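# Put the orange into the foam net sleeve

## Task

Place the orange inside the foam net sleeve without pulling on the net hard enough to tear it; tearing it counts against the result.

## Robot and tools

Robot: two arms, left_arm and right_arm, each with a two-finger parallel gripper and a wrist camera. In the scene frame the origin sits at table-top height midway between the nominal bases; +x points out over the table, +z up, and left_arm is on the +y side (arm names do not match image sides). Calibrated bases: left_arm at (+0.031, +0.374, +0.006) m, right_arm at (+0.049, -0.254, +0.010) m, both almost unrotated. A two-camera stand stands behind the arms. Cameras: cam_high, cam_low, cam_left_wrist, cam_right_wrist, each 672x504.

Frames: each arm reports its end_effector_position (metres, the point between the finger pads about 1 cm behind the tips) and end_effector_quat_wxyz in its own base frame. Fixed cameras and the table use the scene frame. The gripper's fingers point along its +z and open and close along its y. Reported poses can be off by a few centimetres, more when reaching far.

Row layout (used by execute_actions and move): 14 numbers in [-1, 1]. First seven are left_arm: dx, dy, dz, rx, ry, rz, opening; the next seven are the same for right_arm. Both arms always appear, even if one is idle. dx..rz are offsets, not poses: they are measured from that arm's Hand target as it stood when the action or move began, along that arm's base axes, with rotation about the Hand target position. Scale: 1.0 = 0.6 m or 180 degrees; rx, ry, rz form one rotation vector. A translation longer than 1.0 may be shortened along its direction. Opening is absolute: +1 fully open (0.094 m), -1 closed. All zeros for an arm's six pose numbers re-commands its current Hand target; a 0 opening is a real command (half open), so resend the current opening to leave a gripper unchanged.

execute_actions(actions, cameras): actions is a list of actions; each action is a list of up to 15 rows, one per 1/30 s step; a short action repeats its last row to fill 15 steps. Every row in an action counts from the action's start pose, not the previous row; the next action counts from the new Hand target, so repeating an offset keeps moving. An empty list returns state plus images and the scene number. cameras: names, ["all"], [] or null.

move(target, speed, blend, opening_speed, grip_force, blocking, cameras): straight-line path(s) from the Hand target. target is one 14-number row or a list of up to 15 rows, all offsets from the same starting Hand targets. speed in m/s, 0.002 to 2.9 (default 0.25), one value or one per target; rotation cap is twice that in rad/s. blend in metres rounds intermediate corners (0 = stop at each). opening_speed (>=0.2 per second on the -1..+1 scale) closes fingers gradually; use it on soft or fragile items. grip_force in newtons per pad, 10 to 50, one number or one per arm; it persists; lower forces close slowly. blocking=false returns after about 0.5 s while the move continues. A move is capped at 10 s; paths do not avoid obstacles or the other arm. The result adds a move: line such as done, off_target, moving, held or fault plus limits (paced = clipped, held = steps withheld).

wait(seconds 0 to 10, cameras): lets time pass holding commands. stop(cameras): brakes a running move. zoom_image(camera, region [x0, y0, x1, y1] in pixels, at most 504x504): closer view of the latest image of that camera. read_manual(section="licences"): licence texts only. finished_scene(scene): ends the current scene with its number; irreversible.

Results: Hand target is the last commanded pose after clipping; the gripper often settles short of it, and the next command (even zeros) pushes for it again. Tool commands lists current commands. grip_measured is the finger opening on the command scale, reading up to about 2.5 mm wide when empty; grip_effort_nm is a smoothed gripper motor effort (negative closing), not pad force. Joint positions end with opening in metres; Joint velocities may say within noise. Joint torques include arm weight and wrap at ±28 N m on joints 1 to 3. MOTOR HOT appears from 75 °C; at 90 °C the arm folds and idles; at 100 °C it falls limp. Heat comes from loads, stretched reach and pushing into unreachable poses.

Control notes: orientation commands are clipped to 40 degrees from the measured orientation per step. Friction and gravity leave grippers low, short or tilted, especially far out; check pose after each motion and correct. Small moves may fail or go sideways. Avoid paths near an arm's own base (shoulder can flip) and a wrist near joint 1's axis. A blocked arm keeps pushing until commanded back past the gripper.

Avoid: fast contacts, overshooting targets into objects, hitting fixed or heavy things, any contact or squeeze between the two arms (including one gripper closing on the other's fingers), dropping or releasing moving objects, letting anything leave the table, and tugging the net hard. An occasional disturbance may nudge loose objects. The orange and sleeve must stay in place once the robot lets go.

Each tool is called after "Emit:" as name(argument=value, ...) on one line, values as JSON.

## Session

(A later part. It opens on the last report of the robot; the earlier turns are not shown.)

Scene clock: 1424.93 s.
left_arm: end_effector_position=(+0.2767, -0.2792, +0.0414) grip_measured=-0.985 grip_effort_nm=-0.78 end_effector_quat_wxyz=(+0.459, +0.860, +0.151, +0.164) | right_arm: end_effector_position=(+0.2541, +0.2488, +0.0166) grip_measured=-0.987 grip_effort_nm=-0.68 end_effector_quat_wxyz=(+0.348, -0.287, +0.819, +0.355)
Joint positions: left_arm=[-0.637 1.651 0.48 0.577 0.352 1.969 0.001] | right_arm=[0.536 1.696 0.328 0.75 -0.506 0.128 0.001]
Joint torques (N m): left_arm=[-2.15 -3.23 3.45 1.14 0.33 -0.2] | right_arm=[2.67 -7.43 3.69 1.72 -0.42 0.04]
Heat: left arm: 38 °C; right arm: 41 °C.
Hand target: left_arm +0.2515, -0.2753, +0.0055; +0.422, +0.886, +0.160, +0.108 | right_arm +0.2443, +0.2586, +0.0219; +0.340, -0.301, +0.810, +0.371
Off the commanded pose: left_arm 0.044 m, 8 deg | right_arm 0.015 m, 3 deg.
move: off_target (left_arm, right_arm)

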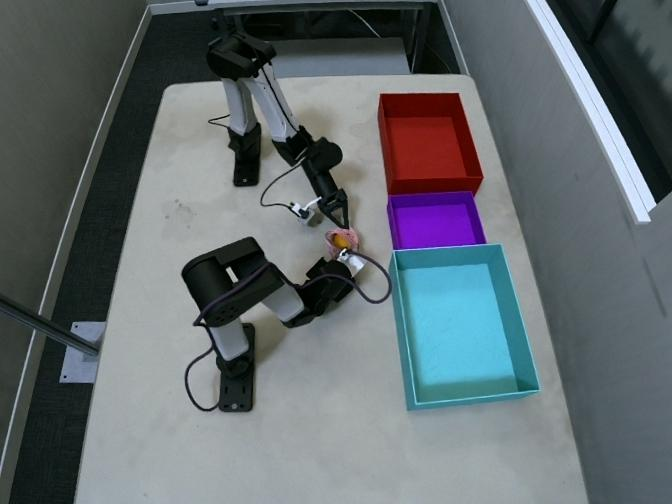

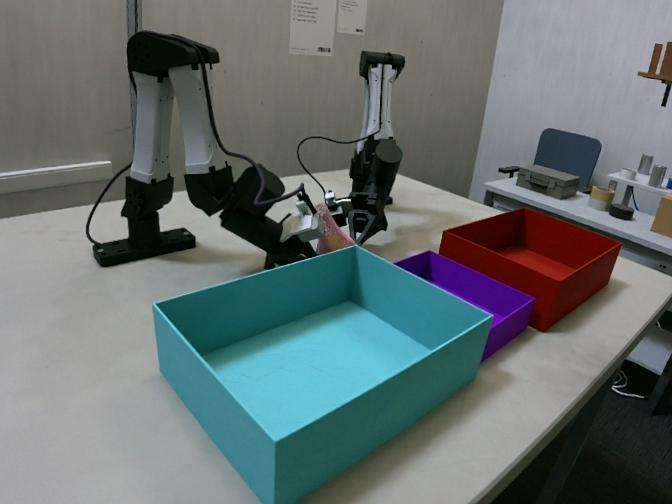

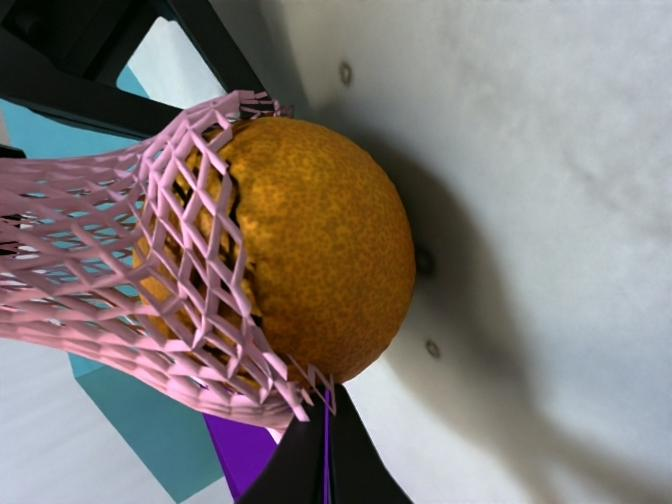

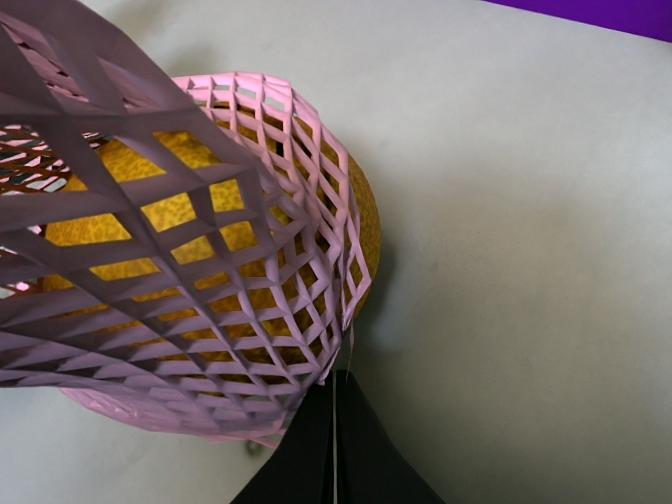

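Emit:
move(target=[[0.03083,0.00883,0.02083,0,0,0,-1,0.0195,-0.02683,-0.00733,0,0,0,-1]], speed=0.04, cameras=["all"])

Emit:
zoom_image(camera="cam_low", region=[270, 150, 410, 270])

Emit:
zoom_image(camera="cam_right_wrist", region=[20, 100, 400, 430])

Emit:
zoom_image(camera="cam_left_wrist", region=[80, 110, 460, 440])

Scene clock: 1454.43 s.
left_arm: end_effector_position=(+0.2779, -0.2745, +0.0374) grip_measured=-0.985 grip_effort_nm=-0.78 end_effector_quat_wxyz=(+0.449, +0.870, +0.155, +0.134) | right_arm: end_effector_position=(+0.2549, +0.2435, +0.0212) grip_measured=-0.987 grip_effort_nm=-0.68 end_effector_quat_wxyz=(+0.348, -0.299, +0.807, +0.373)
Joint positions: left_arm=[-0.601 1.651 0.52 0.473 0.41 1.984 0.001] | right_arm=[0.482 1.696 0.328 0.75 -0.595 0.087 0.001]
Joint torques (N m): left_arm=[0.02 -4.01 5.9 1.16 0.21 0.05] | right_arm=[-0.31 -4.9 4.55 1.52 -0.26 -0.18]
Heat: left arm: 38 °C; right arm: 41 °C.
Hand target: left_arm +0.2701, -0.2700, +0.0181; +0.422, +0.886, +0.160, +0.108 | right_arm +0.2560, +0.2424, +0.0174; +0.340, -0.300, +0.810, +0.371
Off the commanded pose: left_arm 0.021 m, 5 deg | right_arm 0.004 m, 1 deg.
move: off_target (left_arm)

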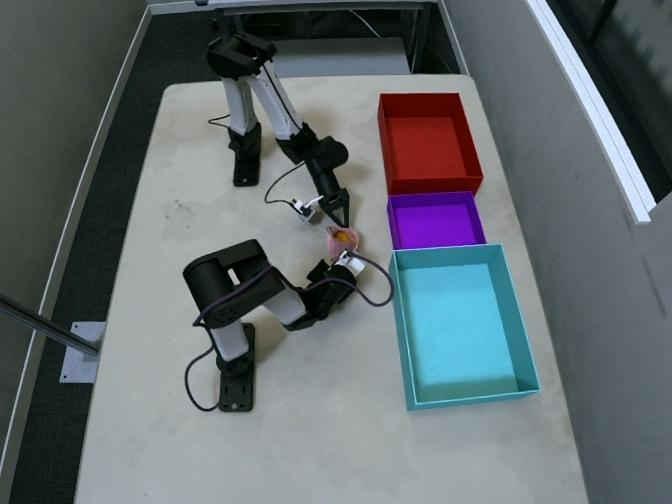

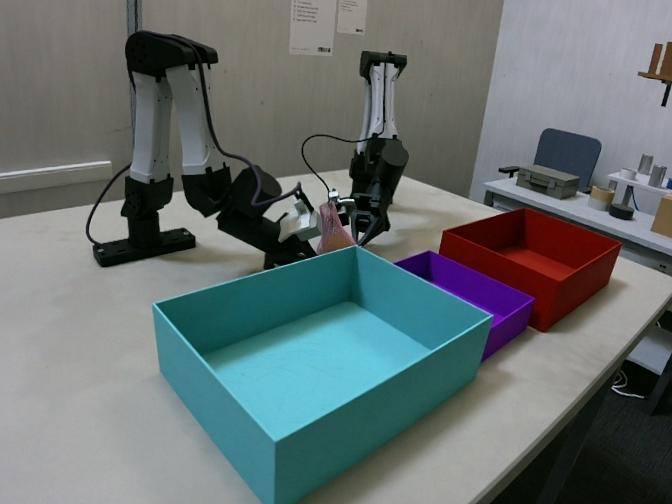

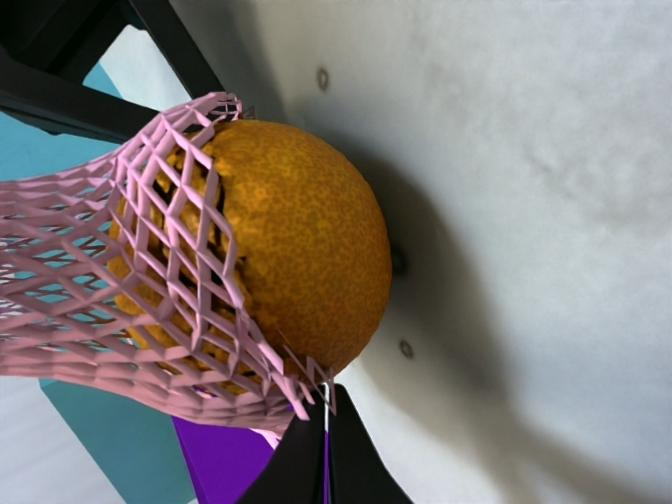

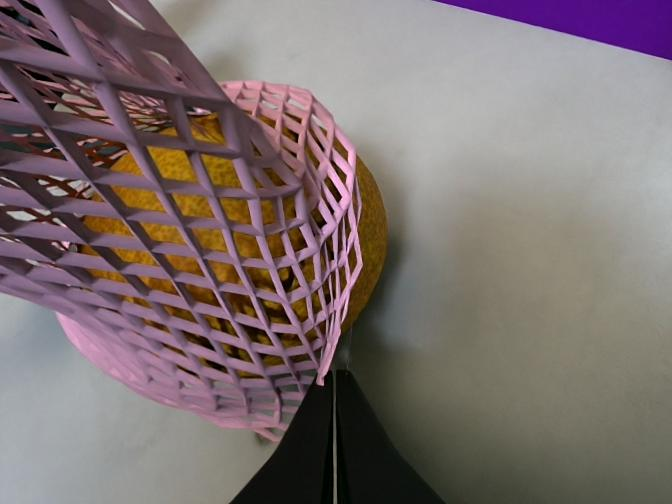

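Scaled by 3.600 from the camera's 672x504 image, which has a finer 960x720 frame.

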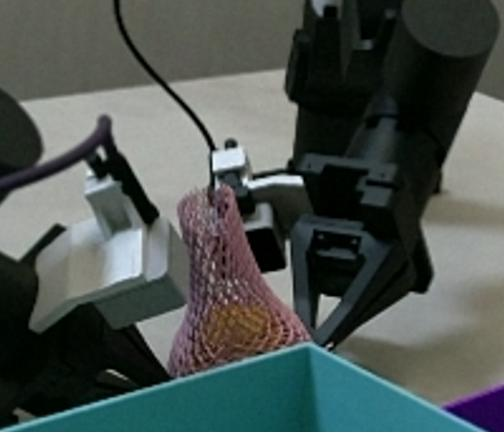

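Scaled by 1.326 from the camera's 672x504 image, which has a finer 960x720 frame.

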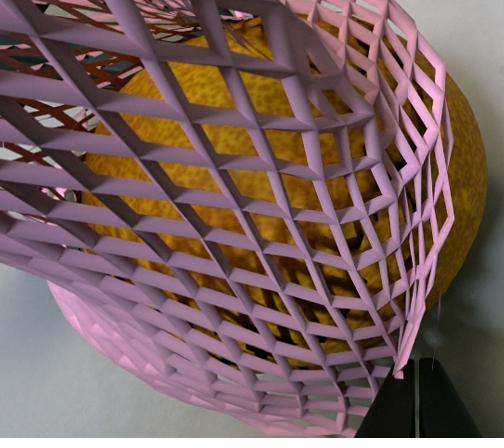

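Scaled by 1.326 from the camera's 672x504 image, which has a finer 960x720 frame.

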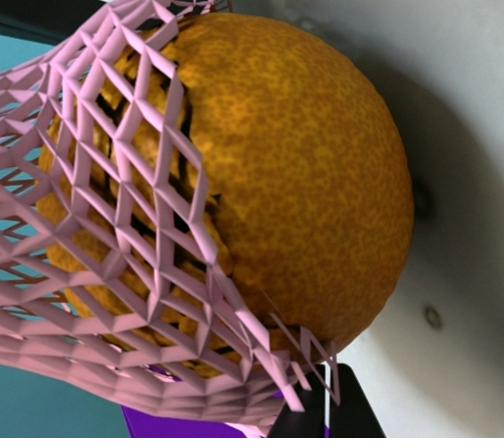

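Emit:
move(target=[[-0.00667,0,-0.01667,0,0,0,-1,-0.00667,0,-0.00333,0,0,0,-1]], speed=0.05, cameras=["all"])

Emit:
zoom_image(camera="cam_low", region=[270, 150, 410, 270])

Emit:
zoom_image(camera="cam_right_wrist", region=[20, 100, 400, 430])

Emit:
zoom_image(camera="cam_left_wrist", region=[80, 110, 460, 440])

Scene clock: 1493.63 s.
left_arm: end_effector_position=(+0.2803, -0.2762, +0.0325) grip_measured=-0.985 grip_effort_nm=-0.78 end_effector_quat_wxyz=(+0.450, +0.869, +0.154, +0.136) | right_arm: end_effector_position=(+0.2548, +0.2436, +0.0213) grip_measured=-0.987 grip_effort_nm=-0.68 end_effector_quat_wxyz=(+0.348, -0.299, +0.806, +0.373)
Joint positions: left_arm=[-0.601 1.684 0.52 0.511 0.41 1.984 0.001] | right_arm=[0.482 1.696 0.328 0.75 -0.596 0.087 0.001]
Joint torques (N m): left_arm=[-0.8 -4.26 3.81 1.4 0.18 0] | right_arm=[0.39 -4.67 3.33 1.71 -0.2 -0.11]
Heat: left arm: 41 °C; right arm: 40 °C.
Hand target: left_arm +0.2661, -0.2700, +0.0082; +0.422, +0.886, +0.160, +0.108 | right_arm +0.2520, +0.2424, +0.0154; +0.340, -0.301, +0.810, +0.371
Off the commanded pose: left_arm 0.029 m, 5 deg | right_arm 0.007 m, 1 deg.
move: off_target (left_arm)

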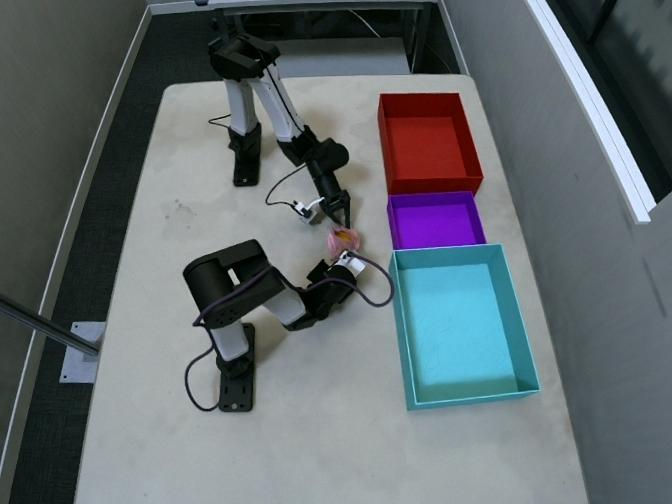

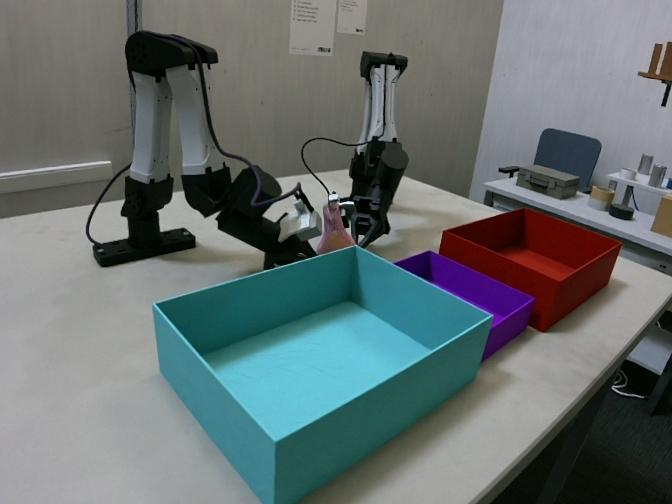

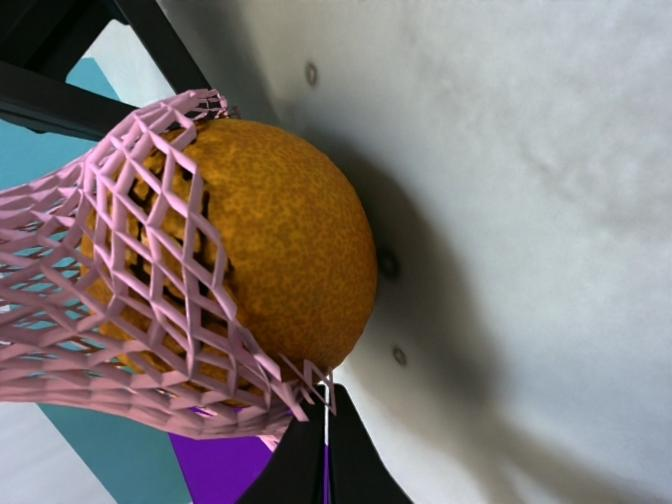

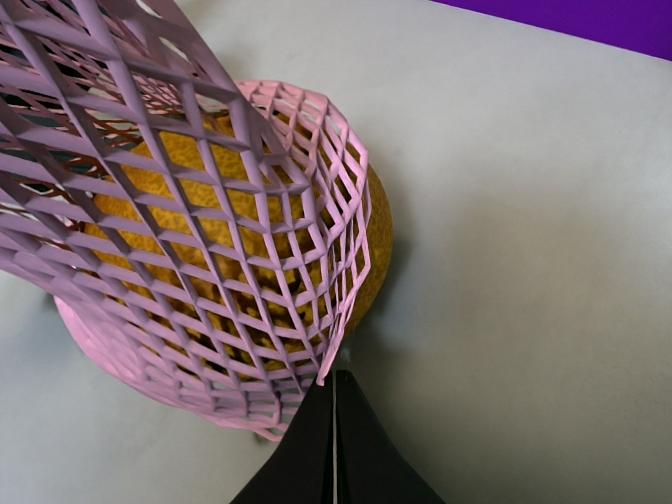

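Scaled by 3.600 from the camera's 672x504 image, which has a finer 960x720 frame.

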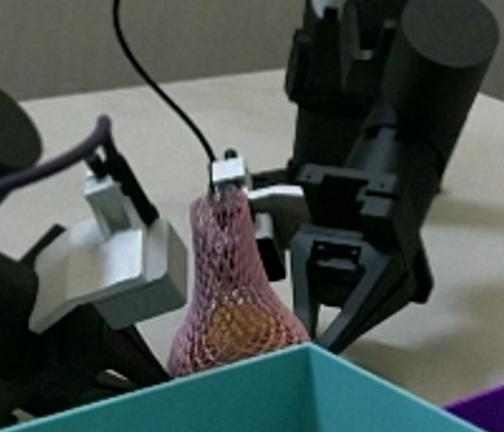

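Scaled by 1.326 from the camera's 672x504 image, which has a finer 960x720 frame.

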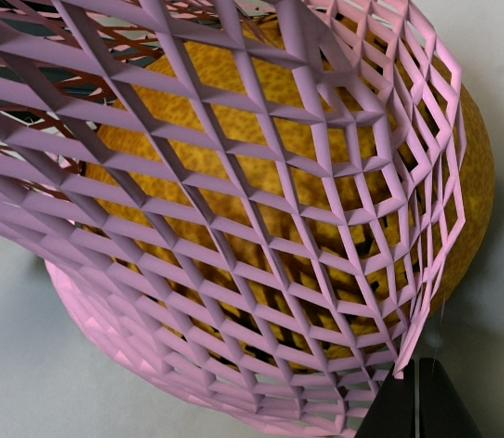

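Scaled by 1.326 from the camera's 672x504 image, which has a finer 960x720 frame.

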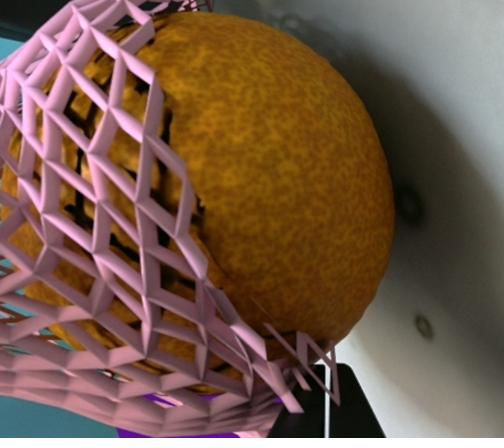

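Emit:
move(target=[[-0.00833,0.00333,-0.01333,0,0,0,-1,0,0,-0.01167,0,0,0,-1]], speed=0.05, cameras=["all"])

Emit:
zoom_image(camera="cam_low", region=[270, 150, 410, 270])

Emit:
zoom_image(camera="cam_right_wrist", region=[20, 100, 400, 430])

Emit:
zoom_image(camera="cam_left_wrist", region=[40, 100, 420, 430])

Scene clock: 1530.40 s.
left_arm: end_effector_position=(+0.2736, -0.2732, +0.0192) grip_measured=-0.985 grip_effort_nm=-0.77 end_effector_quat_wxyz=(+0.445, +0.872, +0.155, +0.130) | right_arm: end_effector_position=(+0.2566, +0.2448, +0.0165) grip_measured=-0.987 grip_effort_nm=-0.68 end_effector_quat_wxyz=(+0.351, -0.300, +0.804, +0.374)
Joint positions: left_arm=[-0.604 1.716 0.489 0.556 0.41 1.984 0.001] | right_arm=[0.482 1.739 0.328 0.8 -0.597 0.087 0.001]
Joint torques (N m): left_arm=[-0.8 -4.64 3.6 1.52 0.14 -0.03] | right_arm=[0.4 -4.7 2.7 1.73 -0.18 -0.11]
Heat: left arm: 38 °C; right arm: 40 °C.
Hand target: left_arm +0.2610, -0.2679, +0.0001; +0.422, +0.886, +0.160, +0.108 | right_arm +0.2521, +0.2424, +0.0085; +0.340, -0.301, +0.810, +0.371
Off the commanded pose: left_arm 0.023 m, 4 deg | right_arm 0.010 m, 1 deg.
move: off_target (left_arm)

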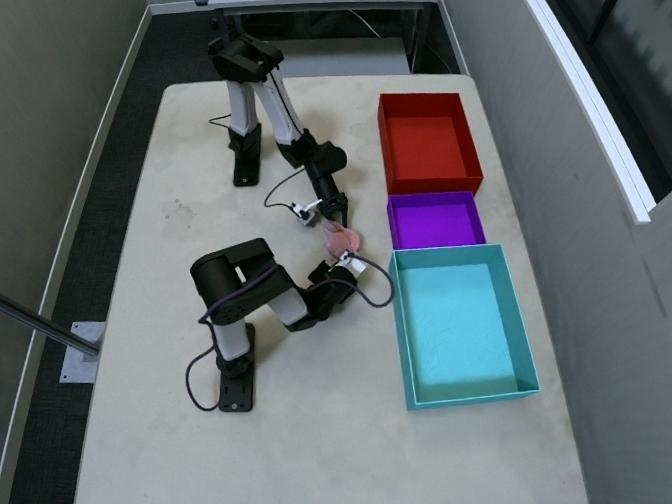

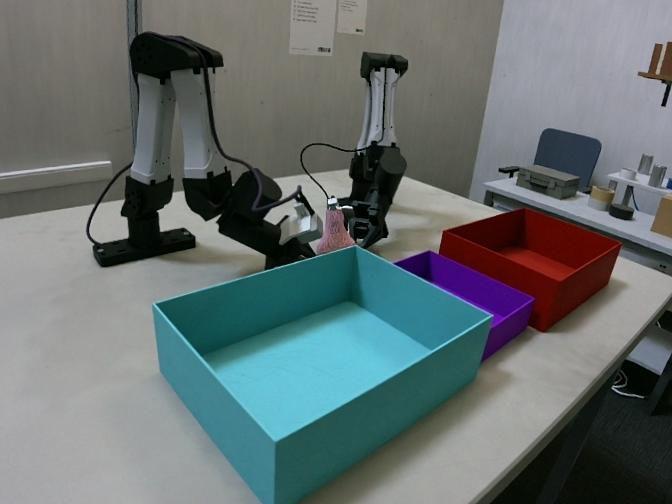

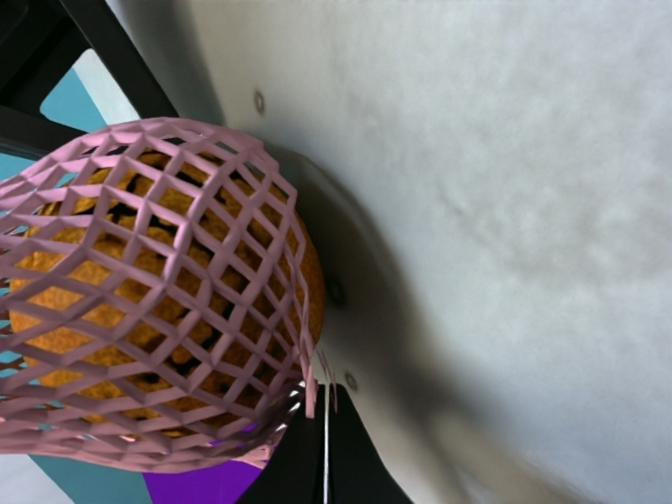

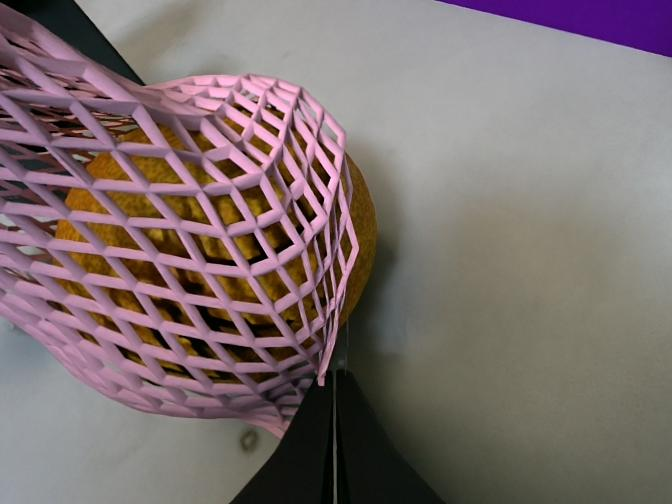

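Scaled by 3.600 from the camera's 672x504 image, which has a finer 960x720 frame.

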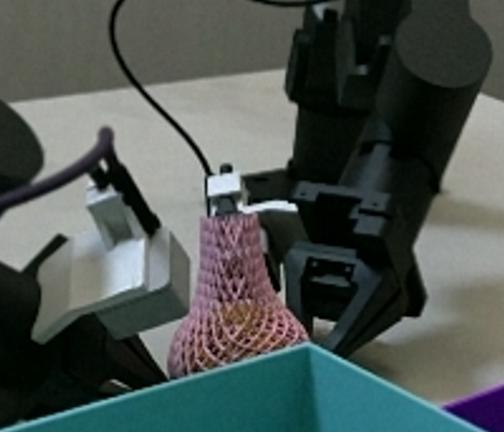

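Scaled by 1.326 from the camera's 672x504 image, which has a finer 960x720 frame.

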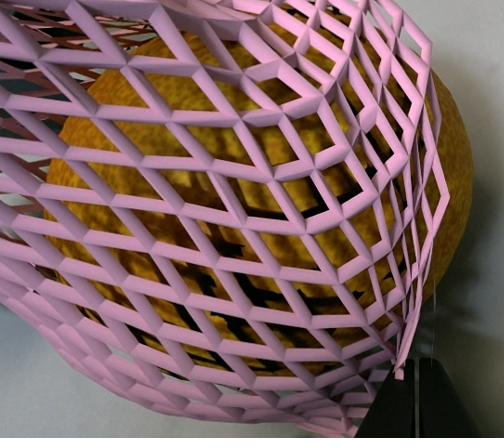

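Scaled by 1.326 from the camera's 672x504 image, which has a finer 960x720 frame.

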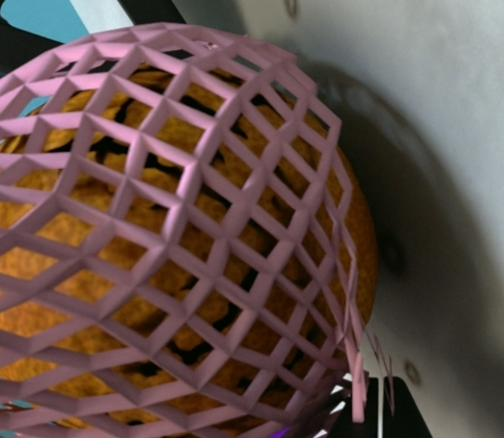

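Emit:
move(target=[[0.02,0.01,0,0,0,0,-1,0.01667,-0.00333,0,0,0,0,-1]], speed=0.05, cameras=["all"])

Emit:
zoom_image(camera="cam_low", region=[270, 150, 410, 270])

Emit:
zoom_image(camera="cam_right_wrist", region=[20, 100, 400, 430])

Emit:
zoom_image(camera="cam_left_wrist", region=[40, 100, 420, 430])

Emit:
zoom_image(camera="cam_high", region=[290, 170, 390, 270])

Scene clock: 1564.73 s.
left_arm: end_effector_position=(+0.2757, -0.2685, +0.0142) grip_measured=-0.985 grip_effort_nm=-0.78 end_effector_quat_wxyz=(+0.444, +0.875, +0.151, +0.123) | right_arm: end_effector_position=(+0.2611, +0.2440, +0.0161) grip_measured=-0.987 grip_effort_nm=-0.68 end_effector_quat_wxyz=(+0.351, -0.303, +0.802, +0.377)
Joint positions: left_arm=[-0.577 1.736 0.494 0.551 0.444 2.011 0.001] | right_arm=[0.465 1.757 0.343 0.8 -0.619 0.071 0.001]
Joint torques (N m): left_arm=[0.79 -4.93 5.44 1.3 0.16 0.05] | right_arm=[-0.51 -4.86 4.04 1.46 -0.19 -0.16]
Heat: left arm: 37 °C; right arm: 41 °C.
Hand target: left_arm +0.2729, -0.2619, +0.0000; +0.422, +0.886, +0.160, +0.108 | right_arm +0.2619, +0.2404, +0.0084; +0.339, -0.301, +0.810, +0.371
Off the commanded pose: left_arm 0.016 m, 3 deg | right_arm 0.008 m, 2 deg.
move: off_target (left_arm)

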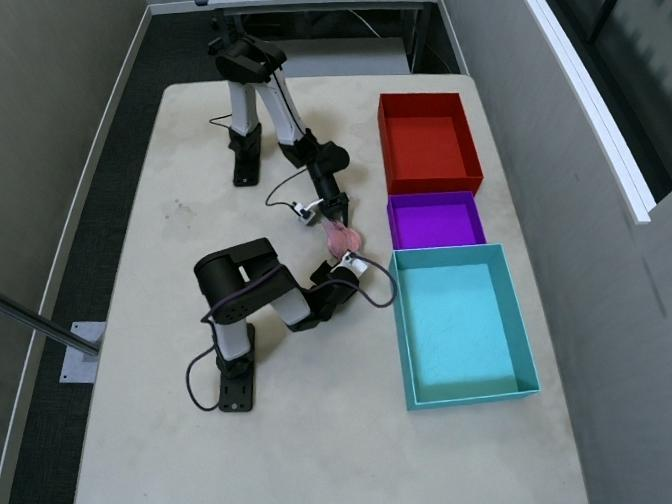

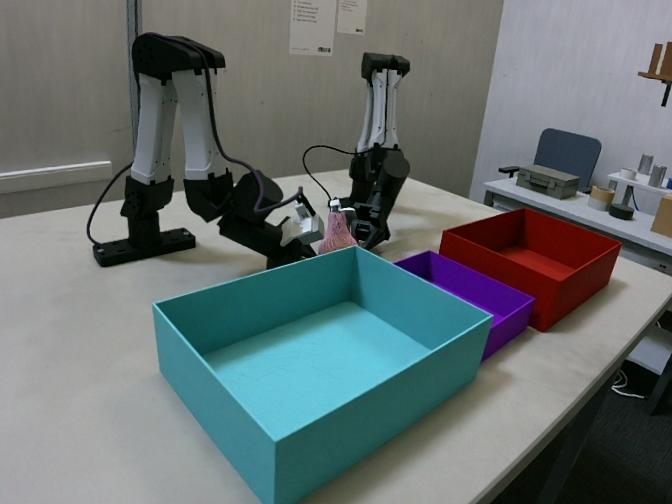

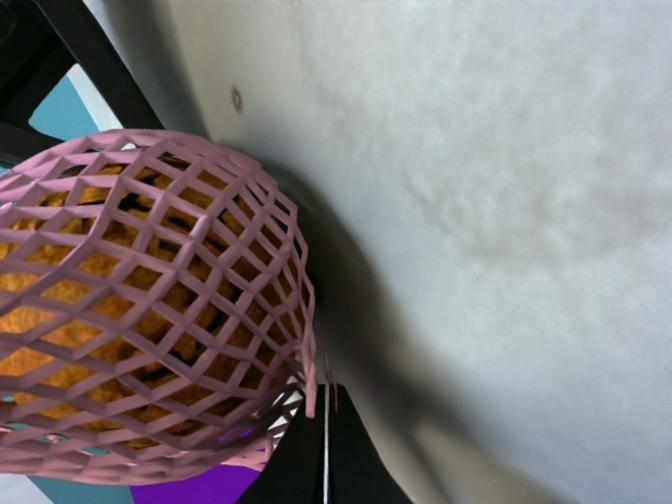

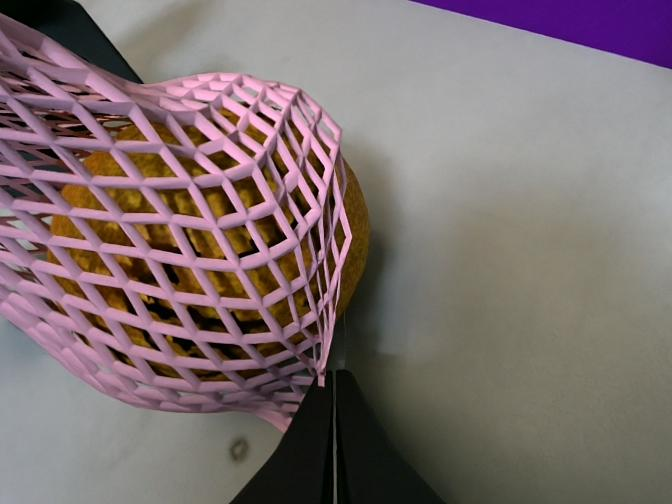

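Scaled by 3.600 from the camera's 672x504 image, which has a finer 960x720 frame.

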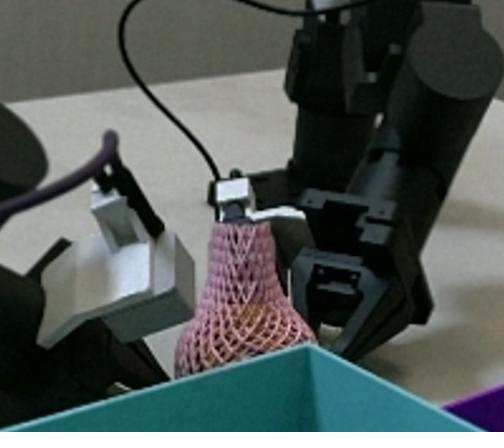

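Scaled by 1.326 from the camera's 672x504 image, which has a finer 960x720 frame.

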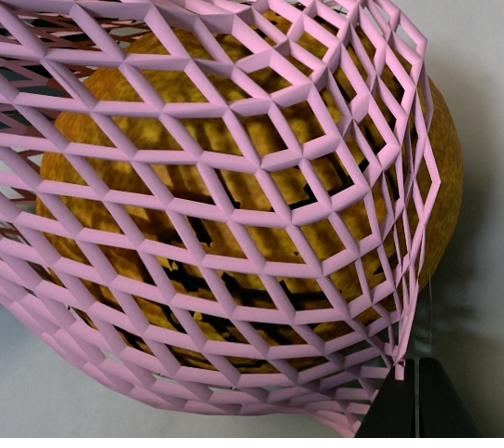

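Scaled by 1.326 from the camera's 672x504 image, which has a finer 960x720 frame.

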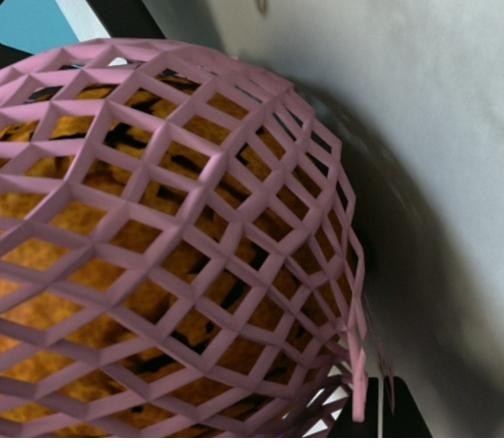

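Scaled by 5.040 from the camera's 672x504 image, which has a finer 960x720 frame.

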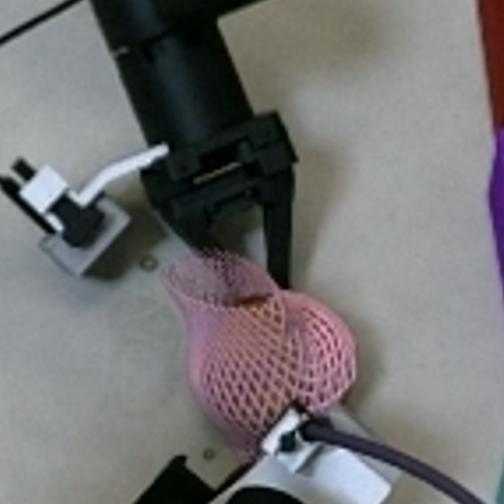

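Emit:
move(target=[[0.01333,0,0.00333,0,0,0,-1,0.01333,0,-0.00667,0,0,0,-1]], speed=0.05, cameras=["all"])

Emit:
zoom_image(camera="cam_low", region=[270, 150, 410, 270])

Emit:
zoom_image(camera="cam_right_wrist", region=[20, 100, 400, 430])

Emit:
zoom_image(camera="cam_left_wrist", region=[40, 100, 420, 430])

Emit:
zoom_image(camera="cam_high", region=[290, 170, 390, 270])

Scene clock: 1600.00 s.
left_arm: end_effector_position=(+0.2817, -0.2685, +0.0145) grip_measured=-0.985 grip_effort_nm=-0.77 end_effector_quat_wxyz=(+0.442, +0.876, +0.151, +0.119) | right_arm: end_effector_position=(+0.2680, +0.2440, +0.0112) grip_measured=-0.987 grip_effort_nm=-0.68 end_effector_quat_wxyz=(+0.348, -0.303, +0.803, +0.378)
Joint positions: left_arm=[-0.562 1.748 0.524 0.519 0.46 2.024 0.001] | right_arm=[0.45 1.798 0.371 0.8 -0.634 0.06 0.001]
Joint torques (N m): left_arm=[0.92 -5.16 5.61 1.33 0.13 0.04] | right_arm=[-0.53 -5.08 4.03 1.51 -0.17 -0.15]
Heat: left arm: 37 °C; right arm: 39 °C.
Hand target: left_arm +0.2809, -0.2620, +0.0021; +0.422, +0.886, +0.160, +0.108 | right_arm +0.2699, +0.2404, +0.0044; +0.339, -0.301, +0.810, +0.371
Off the commanded pose: left_arm 0.014 m, 3 deg | right_arm 0.008 m, 2 deg.
move: off_target (left_arm)

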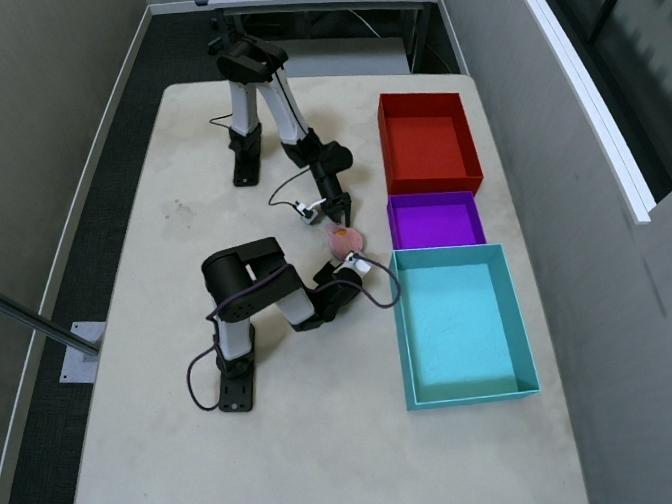

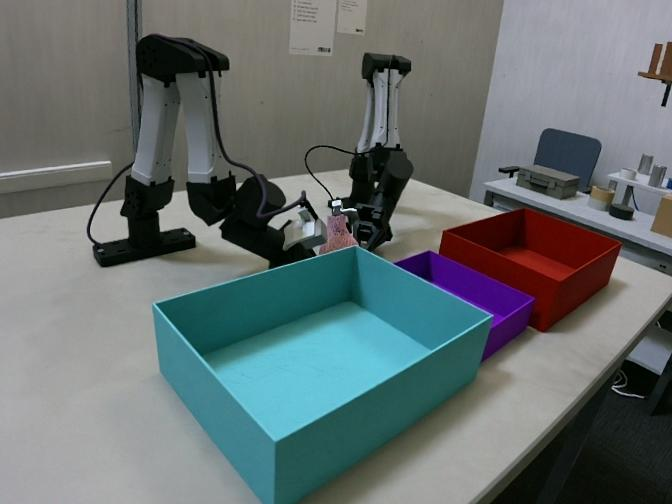

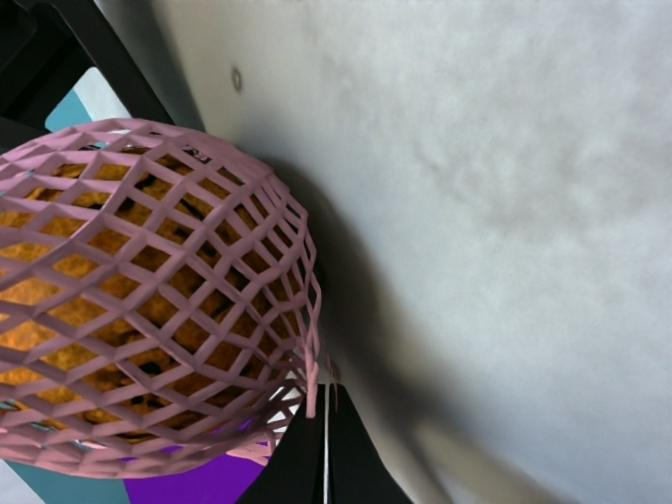

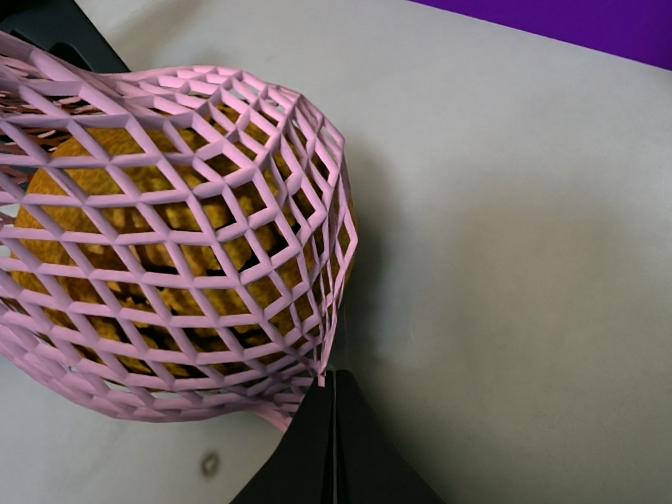

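Scaled by 3.600 from the camera's 672x504 image, which has a finer 960x720 frame.

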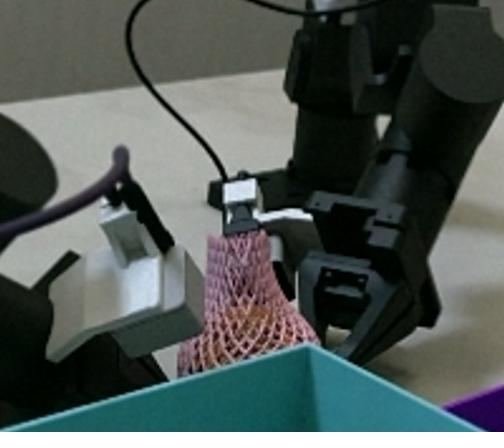

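Scaled by 1.326 from the camera's 672x504 image, which has a finer 960x720 frame.

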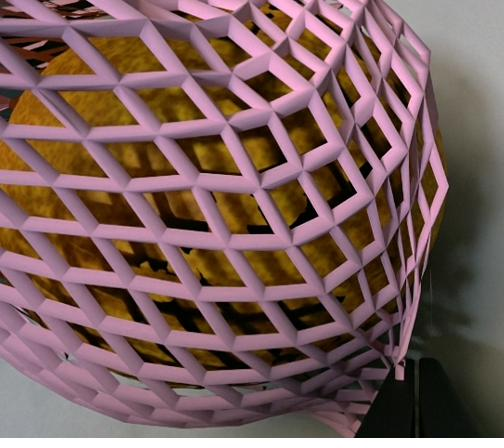

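Scaled by 1.326 from the camera's 672x504 image, which has a finer 960x720 frame.

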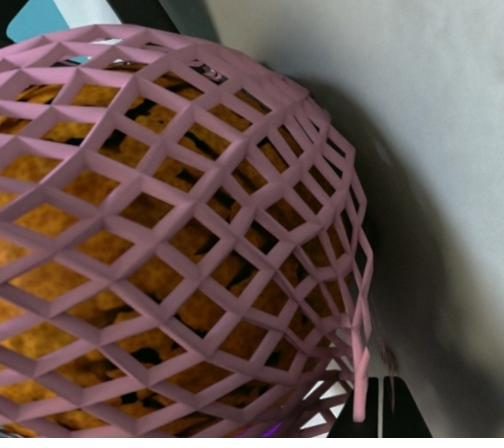

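Scaled by 5.040 from the camera's 672x504 image, which has a finer 960x720 frame.

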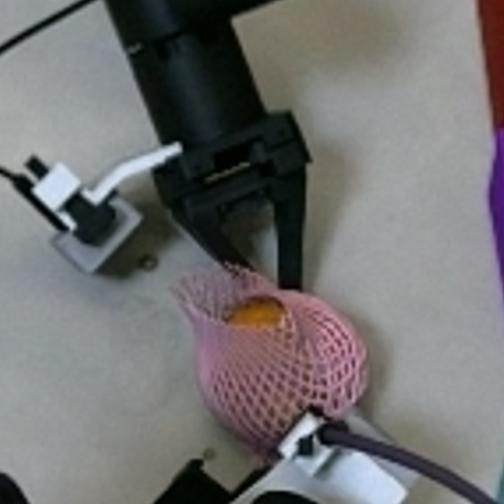

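Emit:
move(target=[0,0,0.0065,0,0,0,-0.66,0,0,0.00333,0,0,0,-0.72], speed=0.03, opening_speed=0.3, cameras=["all"])

Emit:
zoom_image(camera="cam_right_wrist", region=[120, 200, 500, 504])

Emit:
zoom_image(camera="cam_left_wrist", region=[120, 200, 500, 504])

Scene clock: 1631.20 s.
left_arm: end_effector_position=(+0.2793, -0.2660, +0.0103) grip_measured=-0.662 grip_effort_nm=0.13 end_effector_quat_wxyz=(+0.434, +0.881, +0.156, +0.108) | right_arm: end_effector_position=(+0.2662, +0.2434, +0.0096) grip_measured=-0.723 grip_effort_nm=0.12 end_effector_quat_wxyz=(+0.343, -0.303, +0.804, +0.379)
Joint positions: left_arm=[-0.558 1.748 0.53 0.483 0.464 2.024 0.016] | right_arm=[0.448 1.798 0.371 0.789 -0.641 0.058 0.013]
Joint torques (N m): left_arm=[0.53 -6.5 5.61 1.46 0.09 0.03] | right_arm=[-0.38 -6.19 4.12 1.49 -0.11 -0.14]
Heat: left arm: 39 °C; right arm: 39 °C.
Hand target: left_arm +0.2810, -0.2620, +0.0060; +0.422, +0.886, +0.160, +0.108 | right_arm +0.2700, +0.2404, +0.0064; +0.340, -0.301, +0.810, +0.371
Off the commanded pose: left_arm 0.006 m, 2 deg | right_arm 0.006 m, 1 deg.
move: done

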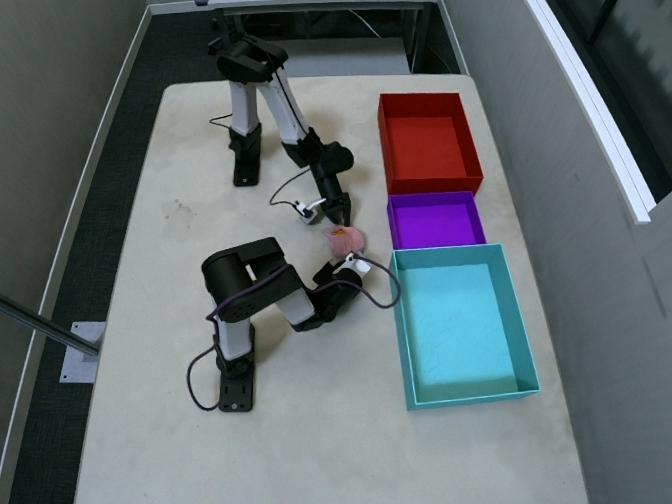

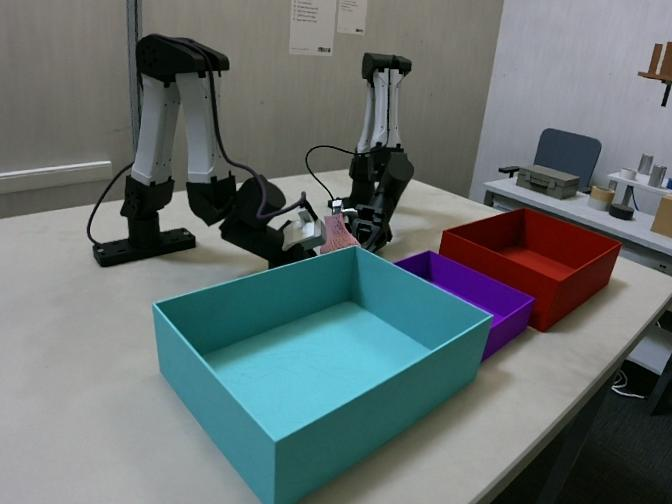

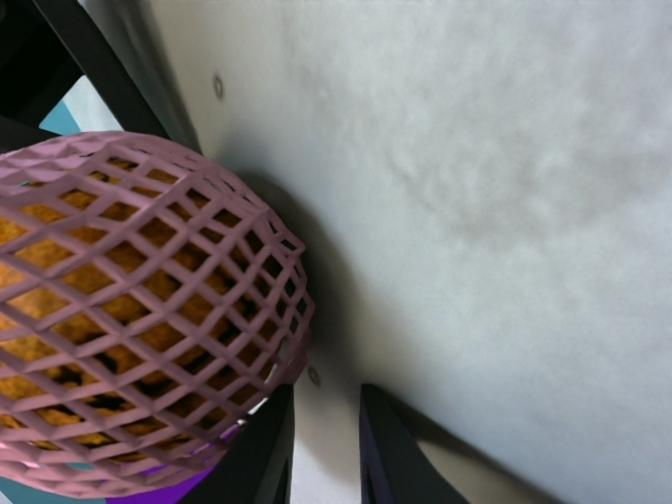

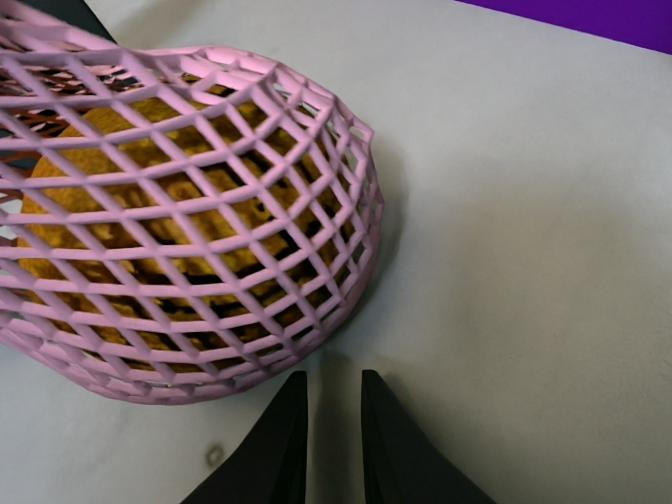

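Scaled by 1.326 from the camera's 672x504 image, which has a finer 960x720 frame.

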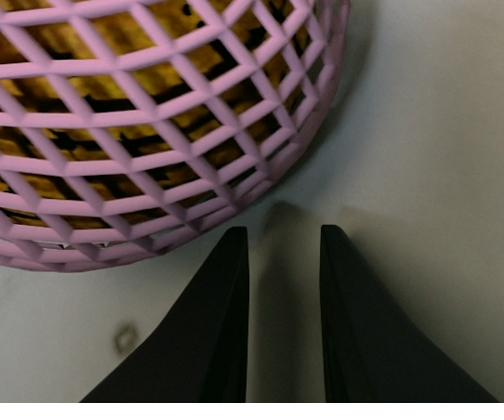

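Scaled by 1.326 from the camera's 672x504 image, which has a finer 960x720 frame.

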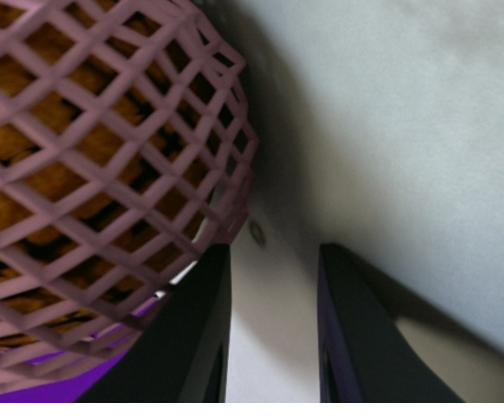

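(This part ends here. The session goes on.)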